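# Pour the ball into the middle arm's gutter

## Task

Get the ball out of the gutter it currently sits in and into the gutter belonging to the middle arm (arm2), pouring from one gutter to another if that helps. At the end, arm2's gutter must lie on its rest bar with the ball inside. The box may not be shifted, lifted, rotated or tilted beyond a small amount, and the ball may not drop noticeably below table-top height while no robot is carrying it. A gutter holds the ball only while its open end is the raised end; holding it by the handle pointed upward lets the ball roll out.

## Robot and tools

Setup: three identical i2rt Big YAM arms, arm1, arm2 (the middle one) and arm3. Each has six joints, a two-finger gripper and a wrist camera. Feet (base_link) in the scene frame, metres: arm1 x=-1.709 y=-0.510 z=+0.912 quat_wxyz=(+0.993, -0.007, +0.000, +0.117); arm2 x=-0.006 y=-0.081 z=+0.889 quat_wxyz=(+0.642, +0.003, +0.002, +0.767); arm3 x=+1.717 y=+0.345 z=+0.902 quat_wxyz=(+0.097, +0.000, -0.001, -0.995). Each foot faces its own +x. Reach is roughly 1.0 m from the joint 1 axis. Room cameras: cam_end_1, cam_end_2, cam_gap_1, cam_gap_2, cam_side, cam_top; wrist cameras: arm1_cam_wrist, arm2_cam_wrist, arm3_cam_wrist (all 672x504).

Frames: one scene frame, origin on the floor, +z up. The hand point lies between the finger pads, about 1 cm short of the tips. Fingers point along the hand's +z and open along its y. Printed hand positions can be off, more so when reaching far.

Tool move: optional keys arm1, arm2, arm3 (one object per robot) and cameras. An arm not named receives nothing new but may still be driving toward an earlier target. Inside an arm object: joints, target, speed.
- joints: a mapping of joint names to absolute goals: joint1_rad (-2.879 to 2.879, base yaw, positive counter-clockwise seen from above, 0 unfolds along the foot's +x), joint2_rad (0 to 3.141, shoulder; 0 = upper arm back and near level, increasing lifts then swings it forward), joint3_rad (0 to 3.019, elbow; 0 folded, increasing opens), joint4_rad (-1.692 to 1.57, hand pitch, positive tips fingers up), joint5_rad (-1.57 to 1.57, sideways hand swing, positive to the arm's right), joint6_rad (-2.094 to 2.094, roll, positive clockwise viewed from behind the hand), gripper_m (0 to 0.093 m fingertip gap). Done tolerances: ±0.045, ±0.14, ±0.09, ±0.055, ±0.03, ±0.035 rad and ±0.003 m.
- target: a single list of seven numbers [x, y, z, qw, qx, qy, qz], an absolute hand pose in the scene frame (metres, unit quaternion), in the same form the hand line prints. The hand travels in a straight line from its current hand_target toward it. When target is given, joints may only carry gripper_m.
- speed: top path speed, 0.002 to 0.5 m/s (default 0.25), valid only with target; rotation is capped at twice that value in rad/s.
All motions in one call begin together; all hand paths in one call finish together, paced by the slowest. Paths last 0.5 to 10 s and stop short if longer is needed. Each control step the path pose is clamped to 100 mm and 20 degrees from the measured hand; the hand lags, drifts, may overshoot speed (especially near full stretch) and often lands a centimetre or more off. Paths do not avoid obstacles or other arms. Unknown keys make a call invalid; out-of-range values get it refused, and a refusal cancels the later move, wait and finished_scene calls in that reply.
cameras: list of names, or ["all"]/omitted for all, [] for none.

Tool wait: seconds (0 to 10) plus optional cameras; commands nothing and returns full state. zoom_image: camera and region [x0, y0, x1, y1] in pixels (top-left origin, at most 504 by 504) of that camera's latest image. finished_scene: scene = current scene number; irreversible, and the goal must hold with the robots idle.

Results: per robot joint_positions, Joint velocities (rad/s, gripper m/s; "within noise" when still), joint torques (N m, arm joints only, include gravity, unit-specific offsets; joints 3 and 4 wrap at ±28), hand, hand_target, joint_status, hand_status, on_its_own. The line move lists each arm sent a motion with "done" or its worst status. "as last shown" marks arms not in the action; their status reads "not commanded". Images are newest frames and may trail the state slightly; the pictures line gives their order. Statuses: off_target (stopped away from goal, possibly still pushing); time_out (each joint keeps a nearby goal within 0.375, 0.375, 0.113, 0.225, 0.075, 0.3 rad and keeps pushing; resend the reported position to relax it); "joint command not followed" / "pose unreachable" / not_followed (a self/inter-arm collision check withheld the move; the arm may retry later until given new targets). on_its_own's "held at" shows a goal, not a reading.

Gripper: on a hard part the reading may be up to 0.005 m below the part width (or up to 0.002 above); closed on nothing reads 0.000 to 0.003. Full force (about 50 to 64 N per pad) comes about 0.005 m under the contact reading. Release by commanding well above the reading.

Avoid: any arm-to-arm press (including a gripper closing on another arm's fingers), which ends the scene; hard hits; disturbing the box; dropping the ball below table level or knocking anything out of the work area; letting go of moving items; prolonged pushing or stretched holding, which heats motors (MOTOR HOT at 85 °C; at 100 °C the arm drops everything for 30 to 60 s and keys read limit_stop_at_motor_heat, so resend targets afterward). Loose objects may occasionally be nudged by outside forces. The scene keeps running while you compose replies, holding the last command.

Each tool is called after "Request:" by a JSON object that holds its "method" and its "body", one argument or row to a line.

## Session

Request:
{"method": "move", "body": {

}}

Request:
{"method": "zoom_image", "body": {
  "camera": "cam_end_1",
  "region": [200, 230, 520, 330]
}}

Request:
{"method": "zoom_image", "body": {
  "camera": "cam_top",
  "region": [0, 190, 160, 440]
}}

Request:
{"method": "zoom_image", "body": {
  "camera": "cam_top",
  "region": [250, 150, 390, 355]
}}

Scene clock: 0.00 s.
Joint torques (N m): no reading
Motor temperatures (°C): arm1=[34 31 29 24 24 26 25] | arm2=[27 37 31 22 23 24 26] | arm3=[31 37 27 30 26 25 25]
Heat: arm1: hottest joint1_rad 34 °C; arm2: hottest joint2_rad 37 °C; arm3: hottest joint2_rad 37 °C.
Joint velocities: within noise
arm1.joint_positions: joint1_rad=+0.877 joint2_rad=+0.643 joint3_rad=+1.528 joint4_rad=-1.465 joint5_rad=+0.211 joint6_rad=-0.609 gripper_m=+0.09396
arm1.joint_status: not commanded
arm1.hand: x=-1.5876 y=-0.3352 z=+1.4848 quat_wxyz=(-0.477, +0.634, -0.608, -0.022) (m; scene frame)
arm1.hand_target: x=-1.5890 y=-0.3377 z=+1.4926 quat_wxyz=(-0.486, +0.630, -0.606, -0.025) (m; scene frame)
arm1.hand_status: not commanded
arm2.joint_positions: joint1_rad=+0.285 joint2_rad=+0.482 joint3_rad=+1.572 joint4_rad=-1.315 joint5_rad=+0.182 joint6_rad=+0.160 gripper_m=+0.09396
arm2.joint_status: not commanded
arm2.hand: x=-0.0323 y=+0.0501 z=+1.5400 quat_wxyz=(-0.345, +0.592, -0.508, -0.522) (m; scene frame)
arm2.hand_target: x=-0.0306 y=+0.0469 z=+1.5487 quat_wxyz=(-0.349, +0.586, -0.504, -0.530) (m; scene frame)
arm2.hand_status: not commanded
arm3.joint_positions: joint1_rad=-0.805 joint2_rad=+0.398 joint3_rad=+1.341 joint4_rad=-1.210 joint5_rad=-0.112 joint6_rad=+0.014 gripper_m=+0.09396
arm3.joint_status: not commanded
arm3.hand: x=+1.5761 y=+0.4226 z=+1.4862 quat_wxyz=(+0.135, -0.766, +0.212, +0.592) (m; scene frame)
arm3.hand_target: x=+1.5794 y=+0.4203 z=+1.4973 quat_wxyz=(+0.138, -0.758, +0.209, +0.602) (m; scene frame)
arm3.hand_status: not commanded
pictures: arm1_cam_wrist, arm2_cam_wrist, arm3_cam_wrist, cam_end_1, cam_end_2, cam_gap_1, cam_gap_2, cam_side, cam_top

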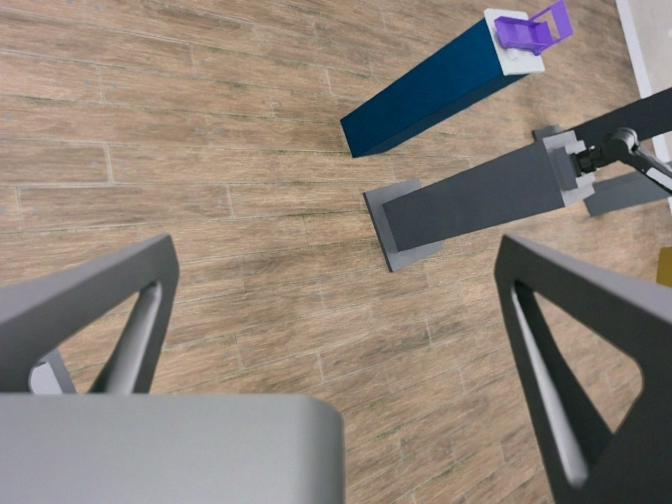

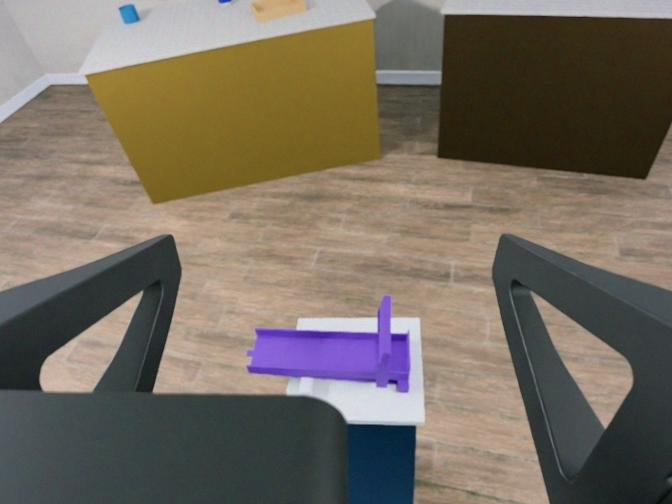

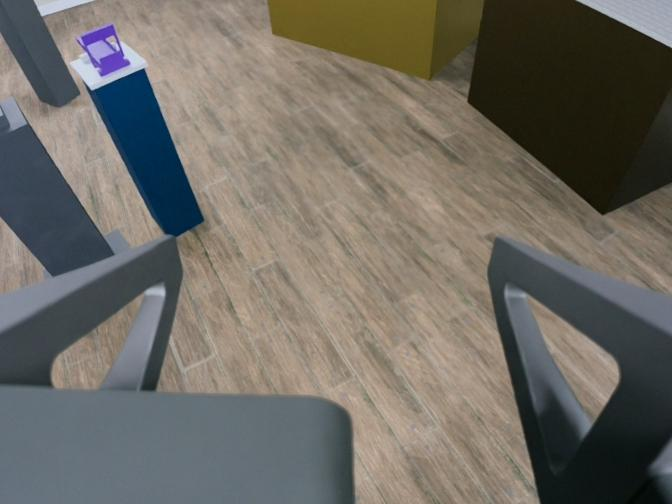

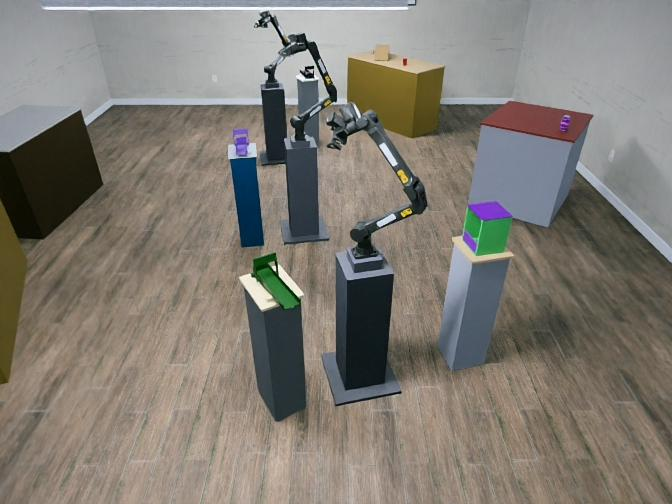

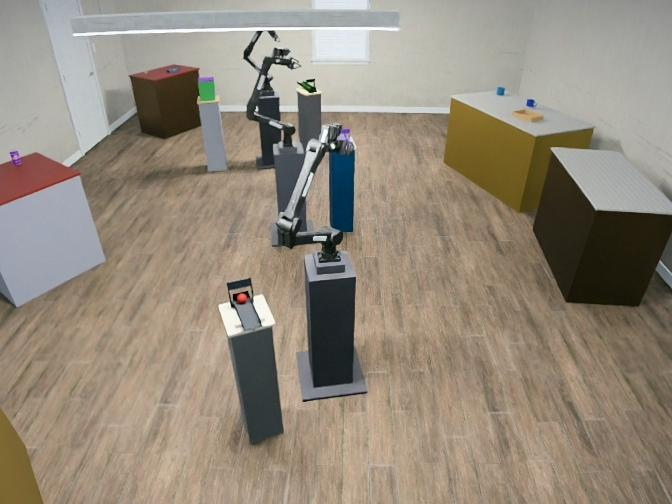

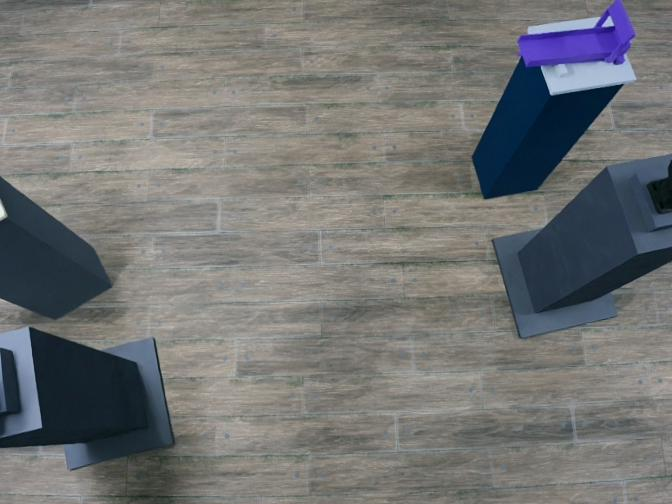

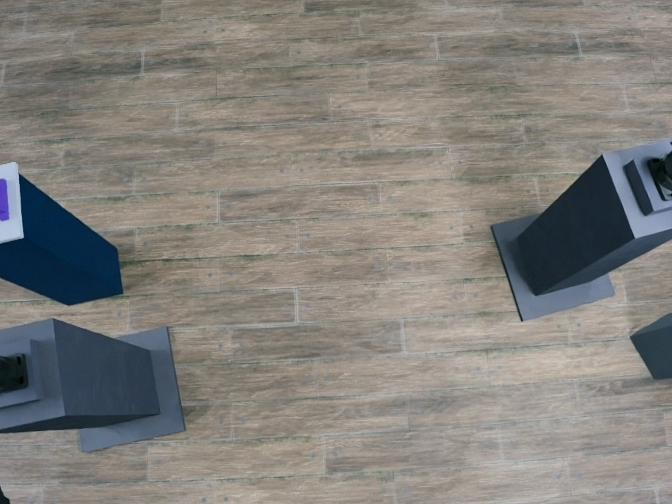

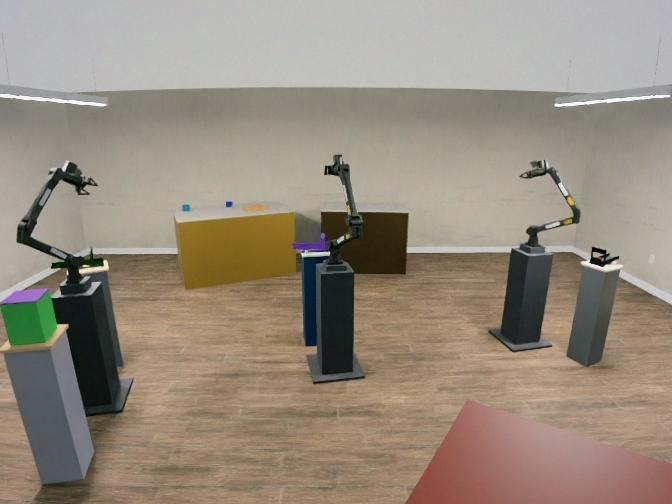

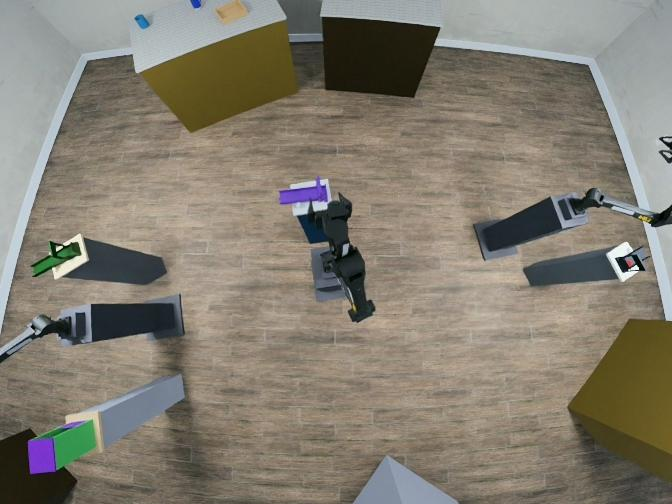

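Scaled by 1.575 from the camera's 672x504 image, which has a finer 960x720 frame.

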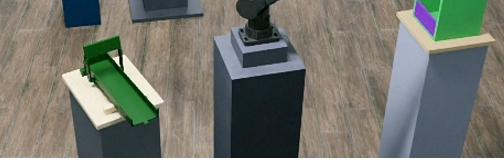

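Scaled by 2.016 from the camera's 672x504 image, which has a finer 960x720 frame.

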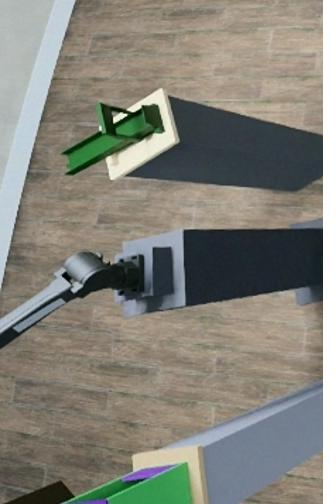

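Scaled by 2.459 from the camera's 672x504 image, which has a finer 960x720 frame.

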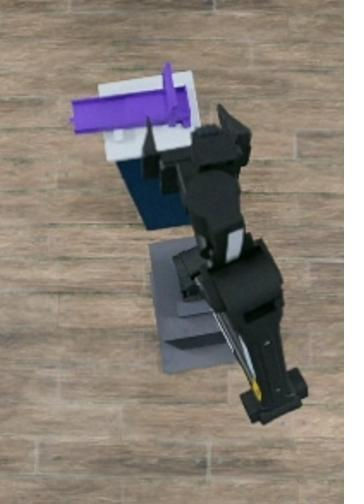

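Request:
{"method": "zoom_image", "body": {
  "camera": "cam_end_2",
  "region": [190, 260, 300, 350]
}}

Request:
{"method": "zoom_image", "body": {
  "camera": "cam_top",
  "region": [540, 180, 672, 300]
}}

Request:
{"method": "zoom_image", "body": {
  "camera": "cam_side",
  "region": [560, 230, 640, 290]
}}

Scaled by 4.582 from the camera's 672x504 image, which has a finer 960x720 frame.

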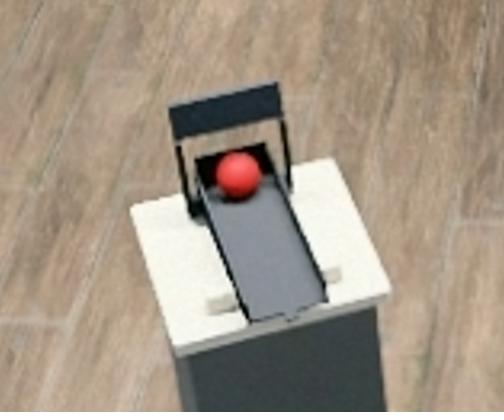

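Scaled by 3.818 from the camera's 672x504 image, which has a finer 960x720 frame.

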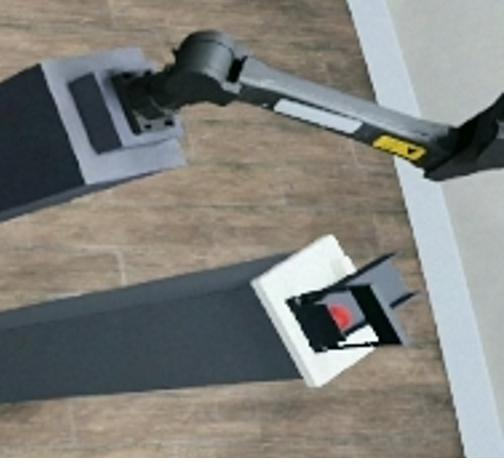

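Scaled by 6.300 from the camera's 672x504 image, which has a finer 960x720 frame.

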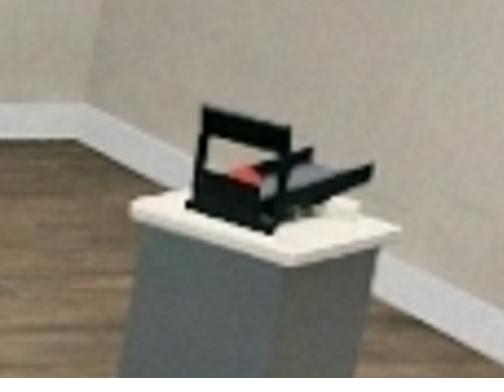

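Request:
{"method": "move", "body": {
  "arm2": {"target":[-0.105,0.365,1.16,0,-0.755,0.656,0],"speed":0.25},
  "arm3": {"joints":{"joint1_rad":1.8,"joint2_rad":1.4,"joint3_rad":1.75,"joint4_rad":-1.68,"joint5_rad":0,"joint6_rad":0}},
  "cameras": ["arm2_cam_wrist","arm3_cam_wrist","cam_end_2","cam_side","cam_top"]
}}

Scene clock: 5.10 s.
Joint torques (N m): arm1=[-0.73 0.97 8.25 1.92 -0.03 0.15] | arm2=[2.26 -11.4 14.53 -0.01 0.01 0] | arm3=[0.56 -8.88 9.95 0.01 0.07 -0.18]
Motor temperatures (°C): arm1=[34 31 30 24 23 26 25] | arm2=[27 37 32 22 23 24 26] | arm3=[31 37 27 30 26 24 25]
Heat: arm1: hottest joint1_rad 34 °C; arm2: hottest joint2_rad 37 °C; arm3: hottest joint2_rad 37 °C.
move: arm2 off_target; arm3 done
Joint velocities: within noise
arm1: as last shown
arm2.joint_positions: joint1_rad=+0.040 joint2_rad=+1.532 joint3_rad=+1.482 joint4_rad=-1.576 joint5_rad=+0.004 joint6_rad=+0.085 gripper_m=+0.09396
arm2.joint_status: not commanded
arm2.hand: x=-0.0991 y=+0.3518 z=+1.1377 quat_wxyz=(+0.016, +0.752, -0.658, +0.020) (m; scene frame)
arm2.hand_target: x=-0.1048 y=+0.3637 z=+1.1600 quat_wxyz=(+0.000, +0.755, -0.656, +0.000) (m; scene frame)
arm2.hand_status: off_target (0.027 m and 3.0 deg from the pose sent, 0.499 m and 77.5 deg at the start)
arm3.joint_positions: joint1_rad=+1.792 joint2_rad=+1.408 joint3_rad=+1.721 joint4_rad=-1.669 joint5_rad=-0.002 joint6_rad=+0.010 gripper_m=+0.09400
arm3.joint_status: all done
arm3.hand: x=+1.8962 y=-0.0595 z=+1.2957 quat_wxyz=(-0.091, -0.547, -0.830, +0.058) (m; scene frame)
arm3.hand_target: x=+1.8985 y=-0.0569 z=+1.3104 quat_wxyz=(-0.102, -0.539, -0.834, +0.066) (m; scene frame)
arm3.hand_status: not commanded
pictures: arm2_cam_wrist, arm3_cam_wrist, cam_end_2, cam_side, cam_top

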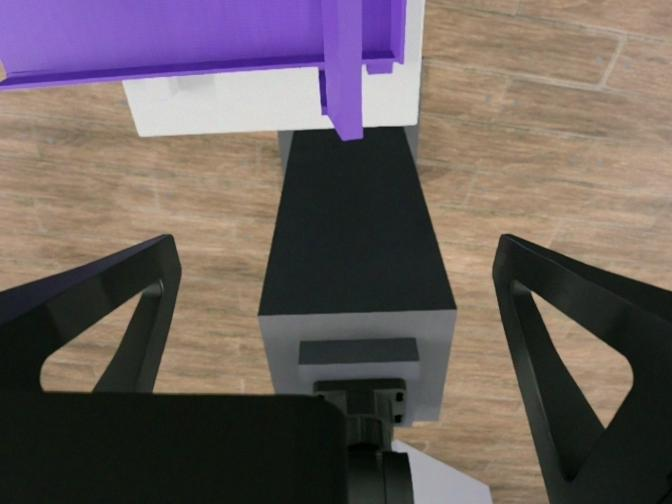

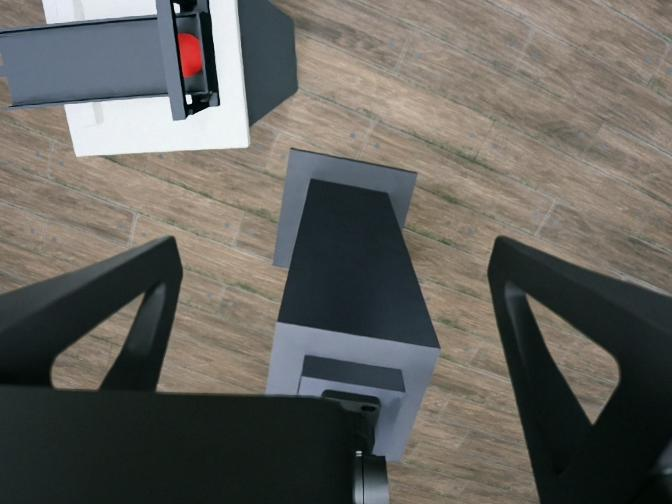

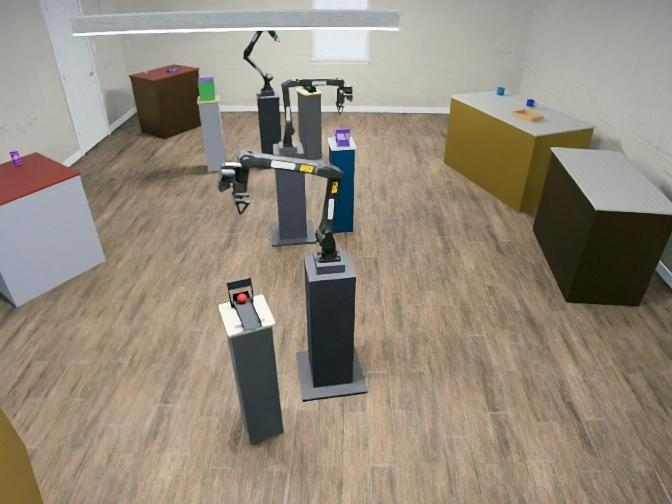

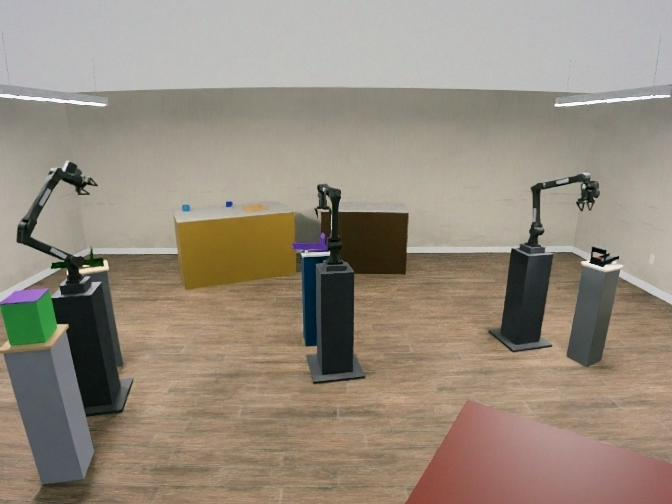

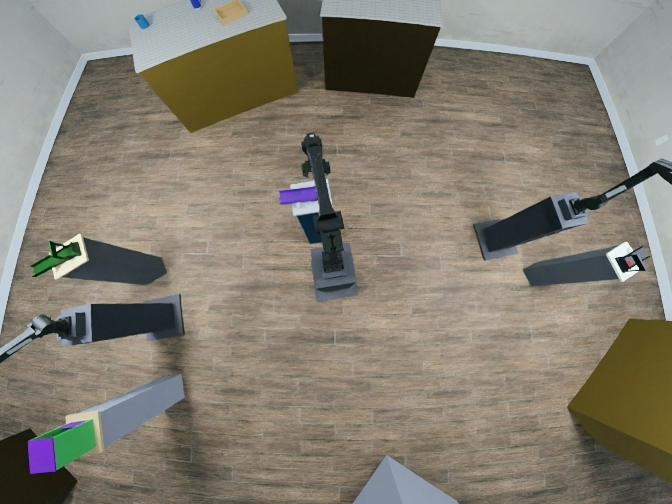

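Request:
{"method": "move", "body": {
  "arm2": {"target":[-0.082,0.384,1.06,-0.066,-0.757,0.646,0.056],"speed":0.2},
  "arm3": {"target":[2.036,-0.075,1.09,0.046,0.528,0.845,0.074],"speed":0.2},
  "cameras": ["arm2_cam_wrist","arm3_cam_wrist","cam_end_2","cam_side"]
}}

Request:
{"method": "zoom_image", "body": {
  "camera": "cam_side",
  "region": [280, 190, 360, 270]
}}

Request:
{"method": "zoom_image", "body": {
  "camera": "cam_side",
  "region": [550, 190, 640, 280]
}}

Request:
{"method": "zoom_image", "body": {
  "camera": "cam_end_2",
  "region": [190, 180, 310, 340]
}}

Scene clock: 8.37 s.
Joint torques (N m): arm1=[-0.73 0.91 8.25 1.94 -0.03 0.15] | arm2=[1.26 -11.58 9.36 0.9 -0.29 -0.21] | arm3=[0.73 -12.51 8.69 0.69 -0.19 0.01]
Motor temperatures (°C): arm1=[34 31 30 24 23 26 25] | arm2=[27 37 32 22 23 24 26] | arm3=[31 37 28 30 26 24 25]
Heat: arm1: hottest joint1_rad 34 °C; arm2: hottest joint2_rad 37 °C; arm3: hottest joint2_rad 37 °C.
move: arm2 done; arm3 off_target
Joint velocities: within noise
arm1: as last shown
arm2.joint_positions: joint1_rad=-0.067 joint2_rad=+1.599 joint3_rad=+1.356 joint4_rad=-1.345 joint5_rad=-0.165 joint6_rad=-0.038 gripper_m=+0.09396
arm2.joint_status: not commanded
arm2.hand: x=-0.0840 y=+0.3803 z=+1.0619 quat_wxyz=(+0.068, +0.754, -0.651, -0.053) (m; scene frame)
arm2.hand_target: x=-0.0820 y=+0.3839 z=+1.0600 quat_wxyz=(+0.066, +0.758, -0.647, -0.056) (m; scene frame)
arm2.hand_status: done (0.005 m and 0.8 deg from the pose sent, 0.086 m and 10.5 deg at the start)
arm3.joint_positions: joint1_rad=+1.958 joint2_rad=+1.724 joint3_rad=+1.535 joint4_rad=-1.392 joint5_rad=-0.172 joint6_rad=+0.128 gripper_m=+0.09400
arm3.joint_status: not commanded
arm3.hand: x=+2.0267 y=-0.0729 z=+1.0823 quat_wxyz=(-0.032, -0.529, -0.845, -0.079) (m; scene frame)
arm3.hand_target: x=+2.0359 y=-0.0748 z=+1.0901 quat_wxyz=(-0.046, -0.528, -0.845, -0.074) (m; scene frame)
arm3.hand_status: off_target (0.012 m and 1.7 deg from the pose sent, 0.249 m and 16.3 deg at the start)
pictures: arm2_cam_wrist, arm3_cam_wrist, cam_end_2, cam_side

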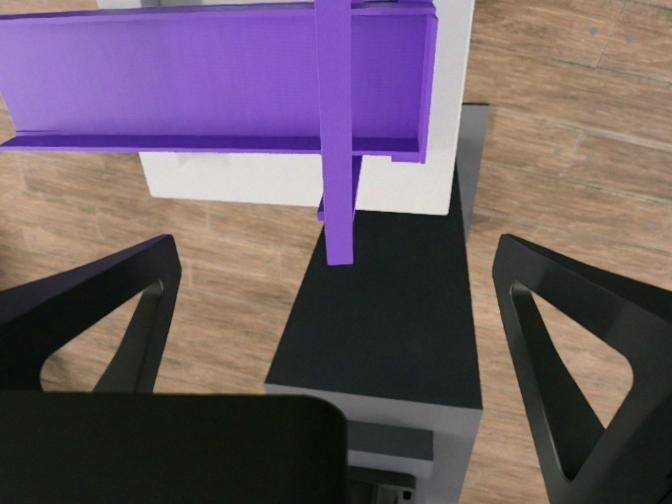

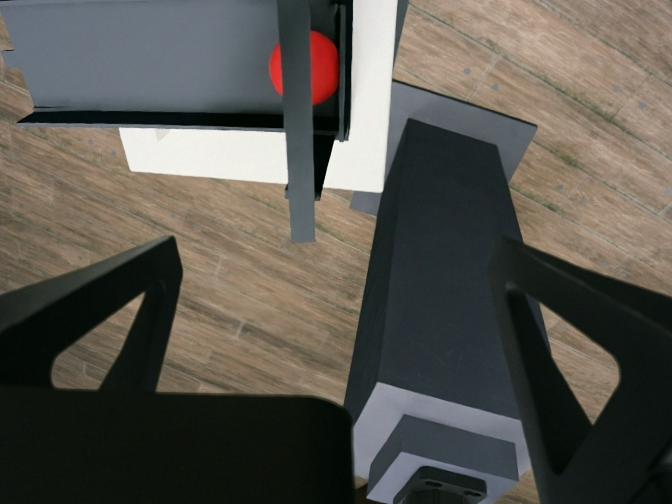

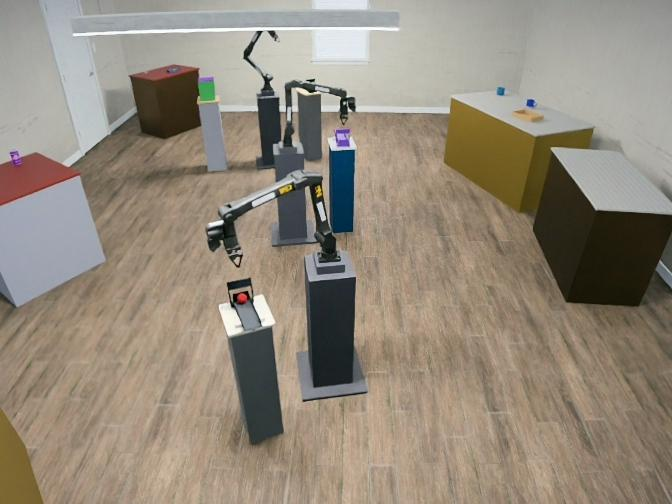

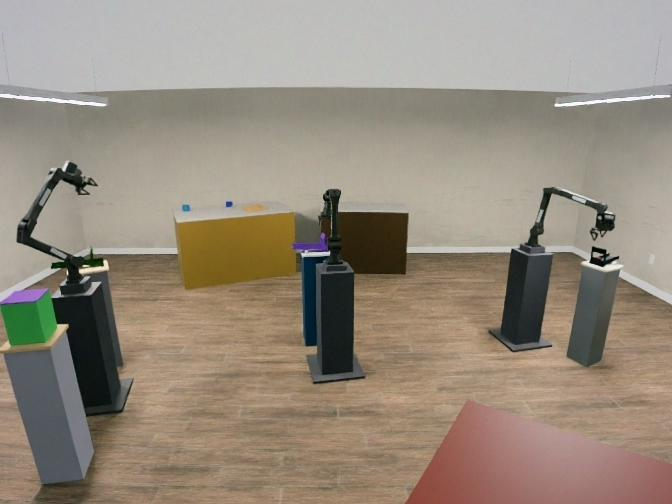

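Scaled by 6.300 from the camera's 672x504 image, which has a finer 960x720 frame.

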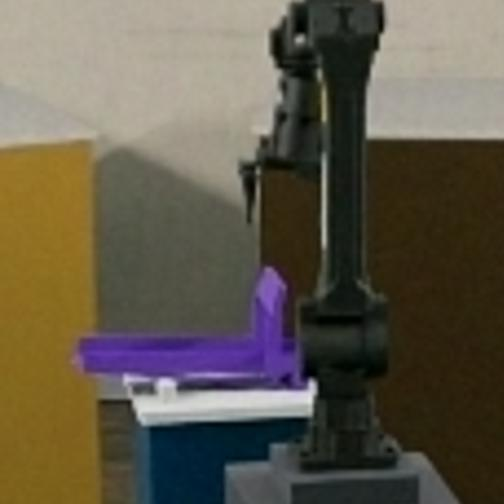

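Scaled by 5.600 from the camera's 672x504 image, which has a finer 960x720 frame.

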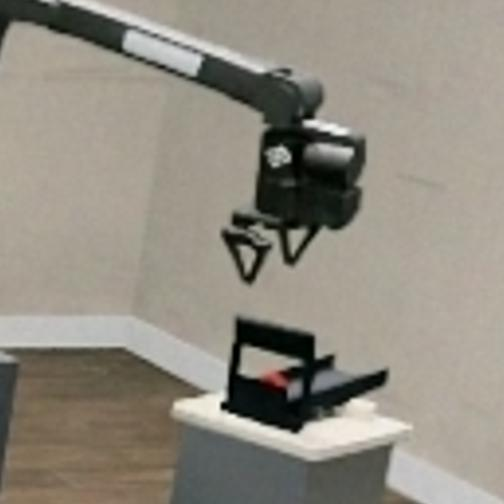

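Scaled by 3.150 from the camera's 672x504 image, which has a finer 960x720 frame.

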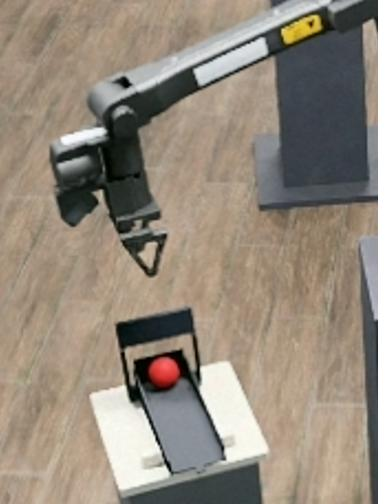

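Request:
{"method": "move", "body": {
  "arm2": {"target":[-0.098,0.381,0.966,-0.066,-0.757,0.646,0.056],"speed":0.12},
  "arm3": {"target":[2.060,-0.065,0.996,0.046,0.528,0.845,0.074],"speed":0.12},
  "cameras": ["arm2_cam_wrist","arm3_cam_wrist","cam_end_2","cam_side"]
}}

Request:
{"method": "zoom_image", "body": {
  "camera": "cam_side",
  "region": [280, 190, 360, 270]
}}

Request:
{"method": "zoom_image", "body": {
  "camera": "cam_side",
  "region": [550, 190, 640, 280]
}}

Request:
{"method": "zoom_image", "body": {
  "camera": "cam_end_2",
  "region": [190, 180, 310, 340]
}}

Scene clock: 11.23 s.
Joint torques (N m): arm1=[-0.62 0.97 8.25 1.94 -0.02 0.15] | arm2=[2.26 -12.22 8.64 0.88 -0.3 0.14] | arm3=[1.08 -12.45 7.72 0.72 -0.12 0.03]
Motor temperatures (°C): arm1=[34 31 30 24 23 26 25] | arm2=[27 37 32 22 23 24 26] | arm3=[31 37 28 30 26 24 25]
Heat: arm1: hottest joint1_rad 34 °C; arm2: hottest joint2_rad 37 °C; arm3: hottest joint2_rad 37 °C.
move: arm2 done; arm3 done
Joint velocities: within noise
arm1: as last shown
arm2.joint_positions: joint1_rad=-0.047 joint2_rad=+1.684 joint3_rad=+1.199 joint4_rad=-1.098 joint5_rad=-0.165 joint6_rad=-0.037 gripper_m=+0.09396
arm2.joint_status: not commanded
arm2.hand: x=-0.0941 y=+0.3786 z=+0.9675 quat_wxyz=(+0.067, +0.761, -0.643, -0.054) (m; scene frame)
arm2.hand_target: x=-0.0980 y=+0.3809 z=+0.9660 quat_wxyz=(+0.066, +0.758, -0.647, -0.056) (m; scene frame)
arm2.hand_status: done (0.005 m and 0.6 deg from the pose sent, 0.097 m and 0.8 deg at the start)
arm3.joint_positions: joint1_rad=+2.003 joint2_rad=+1.798 joint3_rad=+1.396 joint4_rad=-1.157 joint5_rad=-0.173 joint6_rad=+0.178 gripper_m=+0.09400
arm3.joint_status: not commanded
arm3.hand: x=+2.0502 y=-0.0649 z=+0.9939 quat_wxyz=(-0.038, -0.529, -0.844, -0.077) (m; scene frame)
arm3.hand_target: x=+2.0598 y=-0.0649 z=+0.9962 quat_wxyz=(-0.046, -0.528, -0.845, -0.074) (m; scene frame)
arm3.hand_status: done (0.010 m and 1.0 deg from the pose sent, 0.093 m and 1.7 deg at the start)
pictures: arm2_cam_wrist, arm3_cam_wrist, cam_end_2, cam_side

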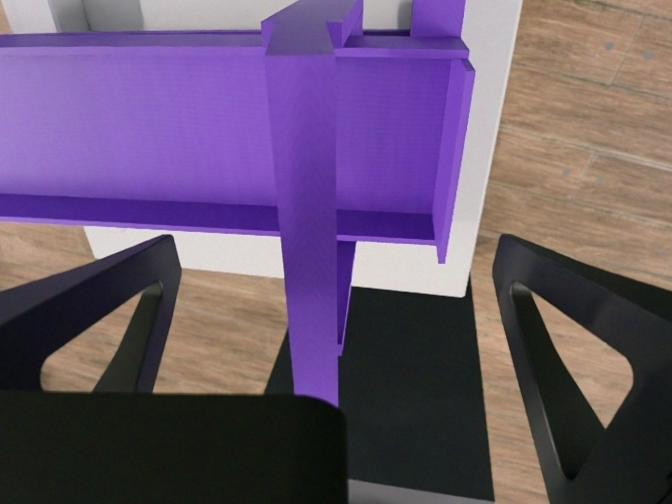

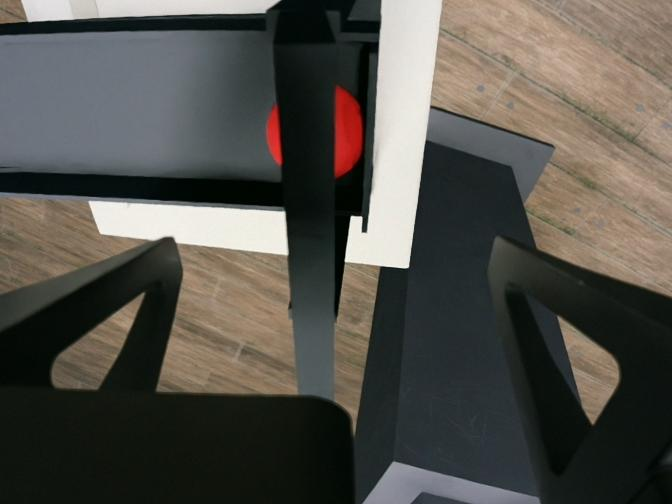

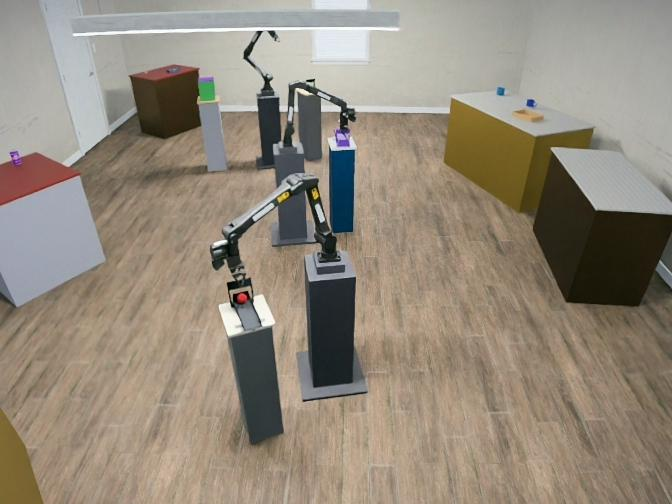

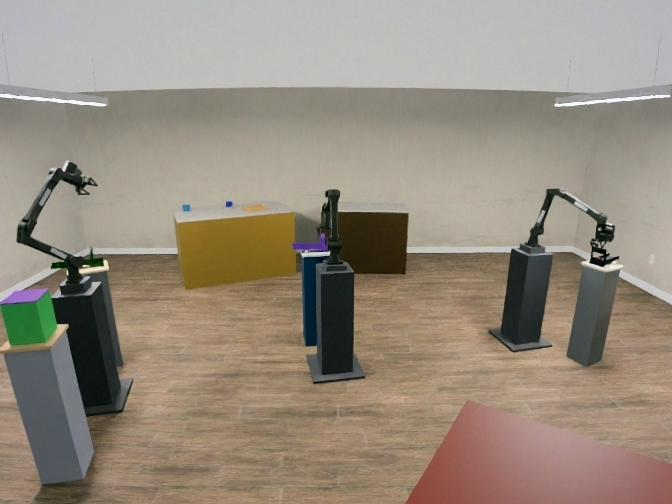

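Scaled by 6.300 from the camera's 672x504 image, which has a finer 960x720 frame.

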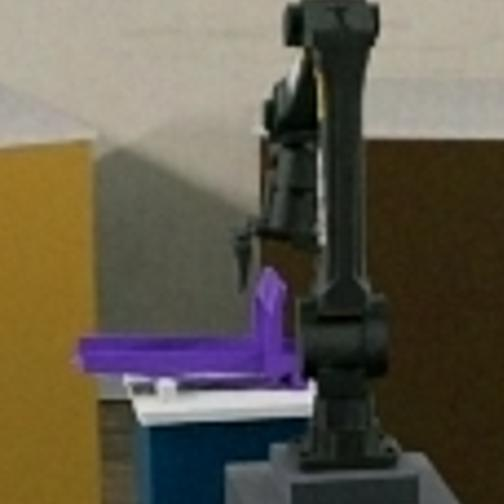

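Scaled by 5.600 from the camera's 672x504 image, which has a finer 960x720 frame.

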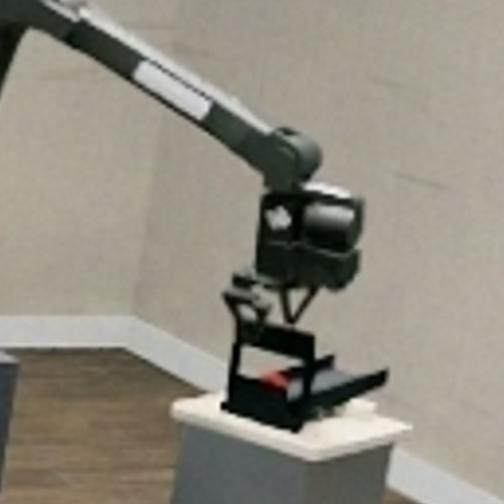

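Scaled by 3.150 from the camera's 672x504 image, which has a finer 960x720 frame.

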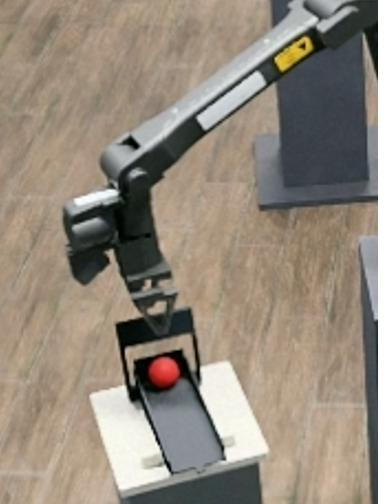

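Request:
{"method": "move", "body": {
  "arm2": {"target":[-0.109,0.380,0.960,-0.066,-0.757,0.646,0.056],"speed":0.1},
  "arm3": {"target":[2.070,-0.063,0.981,0.046,0.528,0.845,0.074],"speed":0.1},
  "cameras": []
}}

Request:
{"method": "move", "body": {
  "arm3": {"joints":{"gripper_m":0.035}},
  "arm2": {"joints":{"gripper_m":0.035}},
  "cameras": ["arm2_cam_wrist","arm3_cam_wrist","cam_side","cam_end_2"]
}}

Request:
{"method": "zoom_image", "body": {
  "camera": "cam_side",
  "region": [280, 190, 360, 270]
}}

Request:
{"method": "zoom_image", "body": {
  "camera": "cam_end_2",
  "region": [190, 180, 310, 340]
}}

Scene clock: 13.03 s.
Joint torques (N m): arm1=[-0.73 0.91 8.24 1.92 -0.03 0.15] | arm2=[2.43 -11.87 8.35 0.91 -0.29 0.11] | arm3=[0.97 -12.34 7.51 0.62 -0.1 0.04]
Motor temperatures (°C): arm1=[34 31 30 24 23 26 25] | arm2=[27 37 33 22 23 24 26] | arm3=[31 37 28 30 26 24 25]
Heat: arm1: hottest joint1_rad 34 °C; arm2: hottest joint2_rad 37 °C; arm3: hottest joint2_rad 37 °C.
move: arm2 done; arm3 done
Joint velocities: within noise
arm1: as last shown
arm2.joint_positions: joint1_rad=-0.023 joint2_rad=+1.688 joint3_rad=+1.194 joint4_rad=-1.079 joint5_rad=-0.166 joint6_rad=-0.013 gripper_m=+0.09396
arm2.joint_status: not commanded
arm2.hand: x=-0.1056 y=+0.3788 z=+0.9643 quat_wxyz=(+0.065, +0.761, -0.643, -0.056) (m; scene frame)
arm2.hand_target: x=-0.1090 y=+0.3799 z=+0.9601 quat_wxyz=(+0.066, +0.758, -0.647, -0.056) (m; scene frame)
arm2.hand_status: done (0.006 m and 0.6 deg from the pose sent, 0.017 m and 0.6 deg at the start)
arm3.joint_positions: joint1_rad=+2.022 joint2_rad=+1.821 joint3_rad=+1.391 joint4_rad=-1.122 joint5_rad=-0.173 joint6_rad=+0.195 gripper_m=+0.09400
arm3.joint_status: not commanded
arm3.hand: x=+2.0611 y=-0.0634 z=+0.9812 quat_wxyz=(-0.040, -0.529, -0.844, -0.076) (m; scene frame)
arm3.hand_target: x=+2.0700 y=-0.0629 z=+0.9812 quat_wxyz=(-0.046, -0.528, -0.845, -0.074) (m; scene frame)
arm3.hand_status: done (0.009 m and 0.7 deg from the pose sent, 0.024 m and 1.0 deg at the start)
pictures: none
No camera images: "cameras" was empty.

Scene clock: 13.77 s.
Joint torques (N m): arm1=[-0.67 0.97 8.24 1.95 -0.03 0.15] | arm2=[2.02 -11.69 8.34 0.88 -0.29 0.13] | arm3=[0.97 -12.4 7.58 0.7 -0.1 0.02]
Motor temperatures (°C): arm1=[34 31 30 24 23 26 25] | arm2=[27 37 33 22 23 24 25] | arm3=[31 37 28 30 26 24 25]
Heat: arm1: hottest joint1_rad 34 °C; arm2: hottest joint2_rad 37 °C; arm3: hottest joint2_rad 37 °C.
move: arm2 done; arm3 done
Joint velocities: within noise
arm1: as last shown
arm2.joint_positions: joint1_rad=-0.023 joint2_rad=+1.688 joint3_rad=+1.194 joint4_rad=-1.079 joint5_rad=-0.166 joint6_rad=-0.013 gripper_m=+0.03518
arm2.joint_status: all done
arm2.hand: x=-0.1056 y=+0.3788 z=+0.9643 quat_wxyz=(+0.065, +0.761, -0.643, -0.056) (m; scene frame)
arm2.hand_target: x=-0.1090 y=+0.3798 z=+0.9601 quat_wxyz=(+0.066, +0.758, -0.647, -0.056) (m; scene frame)
arm2.hand_status: not commanded
arm3.joint_positions: joint1_rad=+2.022 joint2_rad=+1.821 joint3_rad=+1.391 joint4_rad=-1.122 joint5_rad=-0.173 joint6_rad=+0.195 gripper_m=+0.03522
arm3.joint_status: all done
arm3.hand: x=+2.0611 y=-0.0634 z=+0.9812 quat_wxyz=(-0.040, -0.529, -0.844, -0.076) (m; scene frame)
arm3.hand_target: x=+2.0699 y=-0.0629 z=+0.9812 quat_wxyz=(-0.046, -0.528, -0.845, -0.074) (m; scene frame)
arm3.hand_status: not commanded
pictures: arm2_cam_wrist, arm3_cam_wrist, cam_end_2, cam_side

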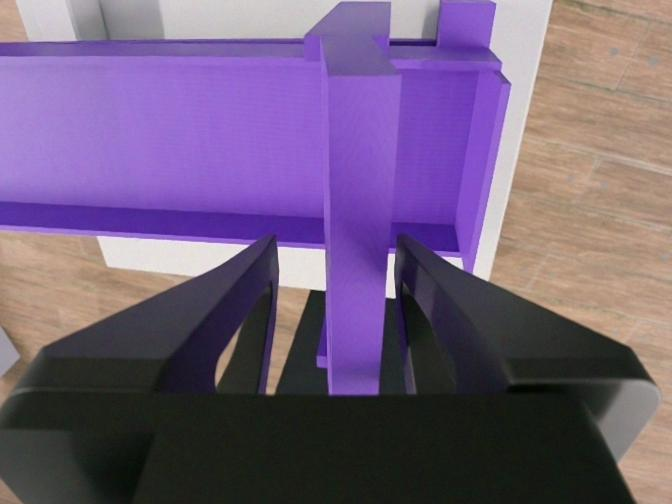

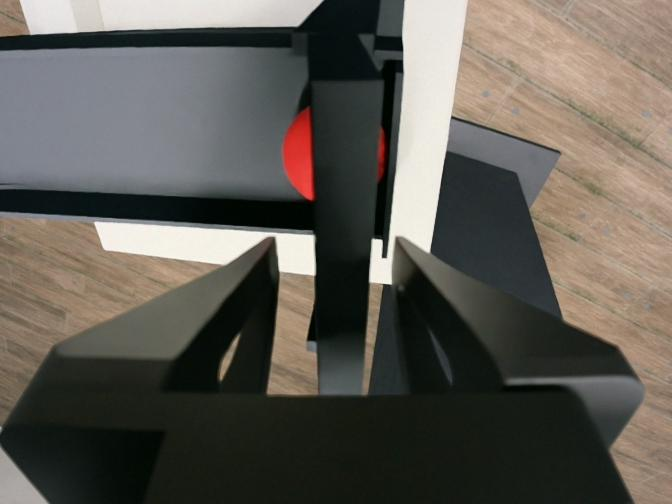

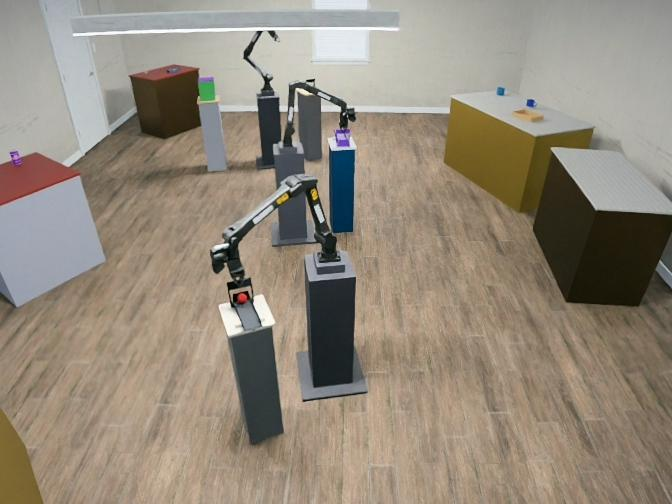

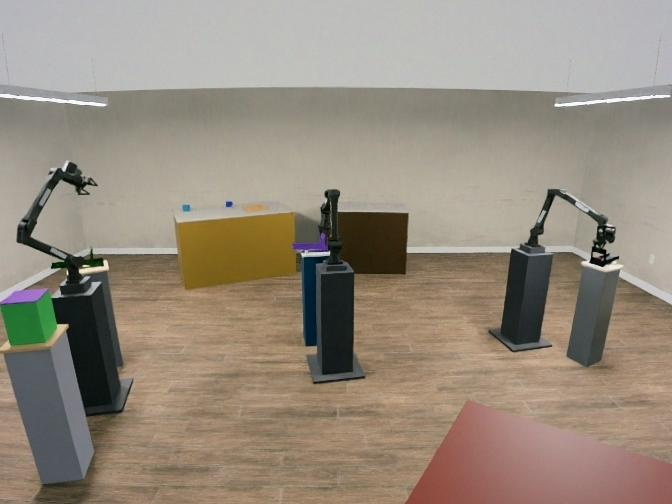

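Scaled by 6.300 from the camera's 672x504 image, which has a finer 960x720 frame.

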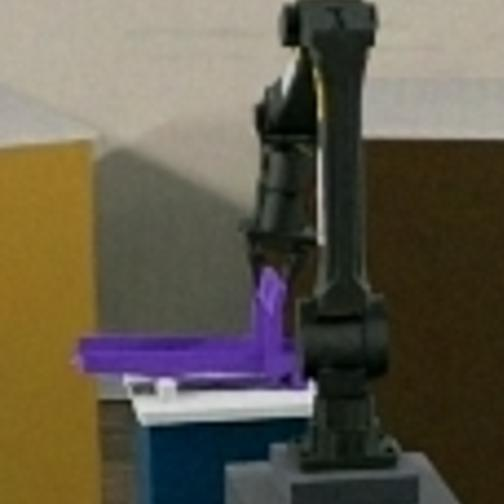

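Scaled by 3.150 from the camera's 672x504 image, which has a finer 960x720 frame.

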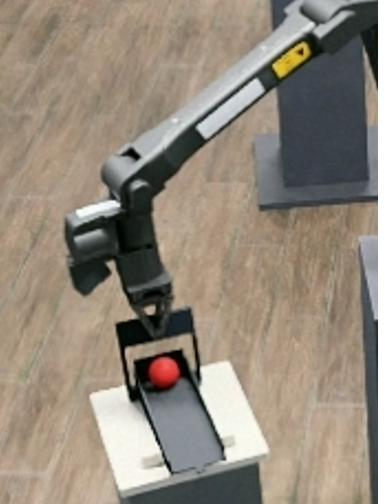

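Request:
{"method": "move", "body": {
  "arm3": {"joints":{"gripper_m":0.02}},
  "arm2": {"joints":{"gripper_m":0.02}},
  "cameras": []
}}

Request:
{"method": "move", "body": {
  "arm3": {"joints":{"gripper_m":0.013}},
  "arm2": {"joints":{"gripper_m":0.013}},
  "cameras": []
}}

Request:
{"method": "move", "body": {
  "arm3": {"joints":{"gripper_m":0.003}},
  "arm2": {"joints":{"gripper_m":0.003}},
  "cameras": ["arm2_cam_wrist","arm3_cam_wrist"]
}}

Scene clock: 14.83 s.
Joint torques (N m): arm1=[-0.73 0.97 8.25 1.94 -0.03 0.15] | arm2=[2.32 -11.63 8.36 0.88 -0.3 0.14] | arm3=[0.97 -12.4 7.57 0.73 -0.1 0.03]
Motor temperatures (°C): arm1=[34 31 30 24 23 26 25] | arm2=[27 37 33 22 23 24 25] | arm3=[31 37 28 30 26 24 25]
Heat: arm1: hottest joint1_rad 34 °C; arm2: hottest joint2_rad 37 °C; arm3: hottest joint2_rad 37 °C.
move: arm2 done; arm3 done
Joint velocities: within noise
arm1: as last shown
arm2.joint_positions: joint1_rad=-0.023 joint2_rad=+1.689 joint3_rad=+1.194 joint4_rad=-1.079 joint5_rad=-0.166 joint6_rad=-0.013 gripper_m=+0.02016
arm2.joint_status: all done
arm2.hand: x=-0.1056 y=+0.3788 z=+0.9642 quat_wxyz=(+0.065, +0.761, -0.643, -0.056) (m; scene frame)
arm2.hand_target: x=-0.1089 y=+0.3798 z=+0.9599 quat_wxyz=(+0.066, +0.758, -0.647, -0.056) (m; scene frame)
arm2.hand_status: not commanded
arm3.joint_positions: joint1_rad=+2.022 joint2_rad=+1.821 joint3_rad=+1.391 joint4_rad=-1.122 joint5_rad=-0.173 joint6_rad=+0.195 gripper_m=+0.02020
arm3.joint_status: all done
arm3.hand: x=+2.0611 y=-0.0634 z=+0.9812 quat_wxyz=(-0.040, -0.529, -0.844, -0.076) (m; scene frame)
arm3.hand_target: x=+2.0699 y=-0.0629 z=+0.9812 quat_wxyz=(-0.046, -0.528, -0.845, -0.074) (m; scene frame)
arm3.hand_status: not commanded
pictures: none
No camera images: "cameras" was empty.

Scene clock: 15.63 s.
Joint torques (N m): arm1=[-0.67 1.03 8.27 1.94 -0.03 0.15] | arm2=[2.2 -11.87 8.34 0.92 -0.16 0.13] | arm3=[1.14 -12.34 7.58 0.72 0.17 0.02]
Motor temperatures (°C): arm1=[34 31 30 24 23 26 25] | arm2=[27 37 33 22 23 24 25] | arm3=[31 37 28 30 26 24 25]
Heat: arm1: hottest joint1_rad 34 °C; arm2: hottest joint2_rad 37 °C; arm3: hottest joint2_rad 37 °C.
move: arm2 done; arm3 done
Joint velocities: within noise
arm1: as last shown
arm2.joint_positions: joint1_rad=-0.023 joint2_rad=+1.689 joint3_rad=+1.194 joint4_rad=-1.079 joint5_rad=-0.169 joint6_rad=-0.013 gripper_m=+0.01338
arm2.joint_status: all done
arm2.hand: x=-0.1061 y=+0.3786 z=+0.9639 quat_wxyz=(+0.066, +0.761, -0.643, -0.057) (m; scene frame)
arm2.hand_target: x=-0.1089 y=+0.3798 z=+0.9600 quat_wxyz=(+0.066, +0.758, -0.647, -0.056) (m; scene frame)
arm2.hand_status: not commanded
arm3.joint_positions: joint1_rad=+2.022 joint2_rad=+1.821 joint3_rad=+1.391 joint4_rad=-1.122 joint5_rad=-0.180 joint6_rad=+0.195 gripper_m=+0.01338
arm3.joint_status: all done
arm3.hand: x=+2.0621 y=-0.0626 z=+0.9814 quat_wxyz=(-0.042, -0.529, -0.844, -0.080) (m; scene frame)
arm3.hand_target: x=+2.0699 y=-0.0629 z=+0.9812 quat_wxyz=(-0.046, -0.528, -0.845, -0.074) (m; scene frame)
arm3.hand_status: not commanded
pictures: none
No camera images: "cameras" was empty.

Scene clock: 16.07 s.
Joint torques (N m): arm1=[-0.67 0.97 8.25 1.94 -0.03 0.15] | arm2=[2.02 -12.16 8.32 0.92 0.07 0.13] | arm3=[0.97 -12.34 7.6 0.73 0.17 0.03]
Motor temperatures (°C): arm1=[34 31 30 24 23 26 25] | arm2=[27 37 33 22 23 24 26] | arm3=[31 37 28 30 26 24 25]
Heat: arm1: hottest joint1_rad 34 °C; arm2: hottest joint2_rad 37 °C; arm3: hottest joint2_rad 37 °C.
move: arm2 off_target; arm3 off_target
Joint velocities: within noise
arm1.joint_positions: joint1_rad=+0.877 joint2_rad=+0.643 joint3_rad=+1.528 joint4_rad=-1.465 joint5_rad=+0.211 joint6_rad=-0.609 gripper_m=+0.09396
arm1.joint_status: not commanded
arm1.hand: x=-1.5876 y=-0.3352 z=+1.4848 quat_wxyz=(-0.477, +0.634, -0.608, -0.022) (m; scene frame)
arm1.hand_target: x=-1.5890 y=-0.3377 z=+1.4926 quat_wxyz=(-0.486, +0.630, -0.606, -0.025) (m; scene frame)
arm1.hand_status: not commanded
arm2.joint_positions: joint1_rad=-0.023 joint2_rad=+1.689 joint3_rad=+1.194 joint4_rad=-1.079 joint5_rad=-0.174 joint6_rad=-0.013 gripper_m=+0.01222
arm2.joint_status: gripper_m off_target (ended at +0.01223, target +0.00300)
arm2.hand: x=-0.1069 y=+0.3785 z=+0.9641 quat_wxyz=(+0.068, +0.761, -0.643, -0.059) (m; scene frame)
arm2.hand_target: x=-0.1090 y=+0.3798 z=+0.9600 quat_wxyz=(+0.066, +0.758, -0.647, -0.056) (m; scene frame)
arm2.hand_status: not commanded
arm3.joint_positions: joint1_rad=+2.022 joint2_rad=+1.821 joint3_rad=+1.391 joint4_rad=-1.122 joint5_rad=-0.180 joint6_rad=+0.195 gripper_m=+0.01336
arm3.joint_status: gripper_m off_target (ended at +0.01337, target +0.00300)
arm3.hand: x=+2.0621 y=-0.0626 z=+0.9814 quat_wxyz=(-0.042, -0.529, -0.844, -0.080) (m; scene frame)
arm3.hand_target: x=+2.0699 y=-0.0629 z=+0.9812 quat_wxyz=(-0.046, -0.528, -0.845, -0.074) (m; scene frame)
arm3.hand_status: not commanded
pictures: arm2_cam_wrist, arm3_cam_wrist

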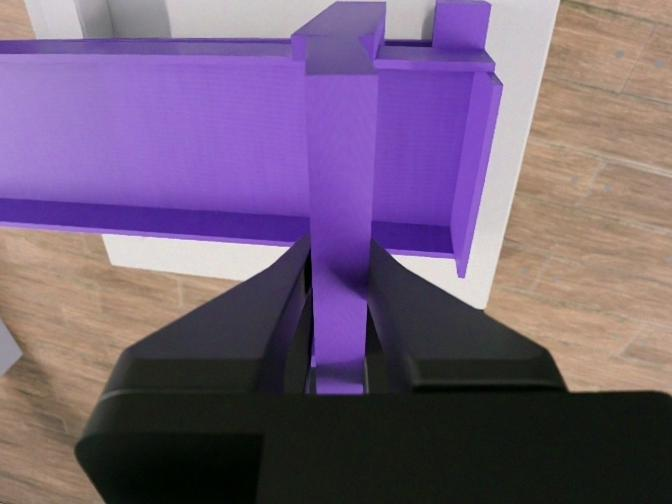

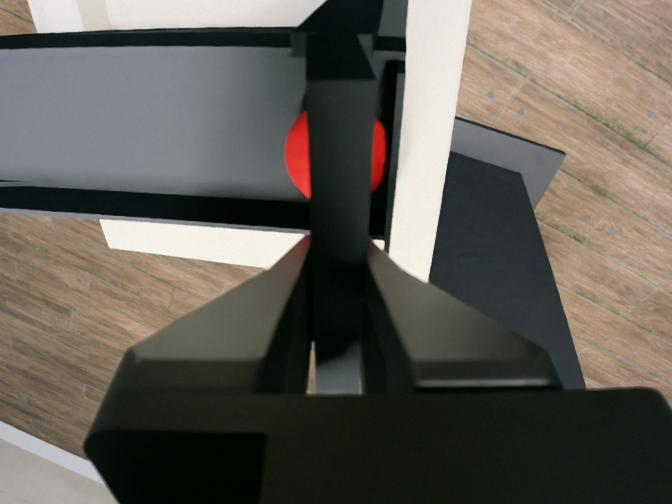

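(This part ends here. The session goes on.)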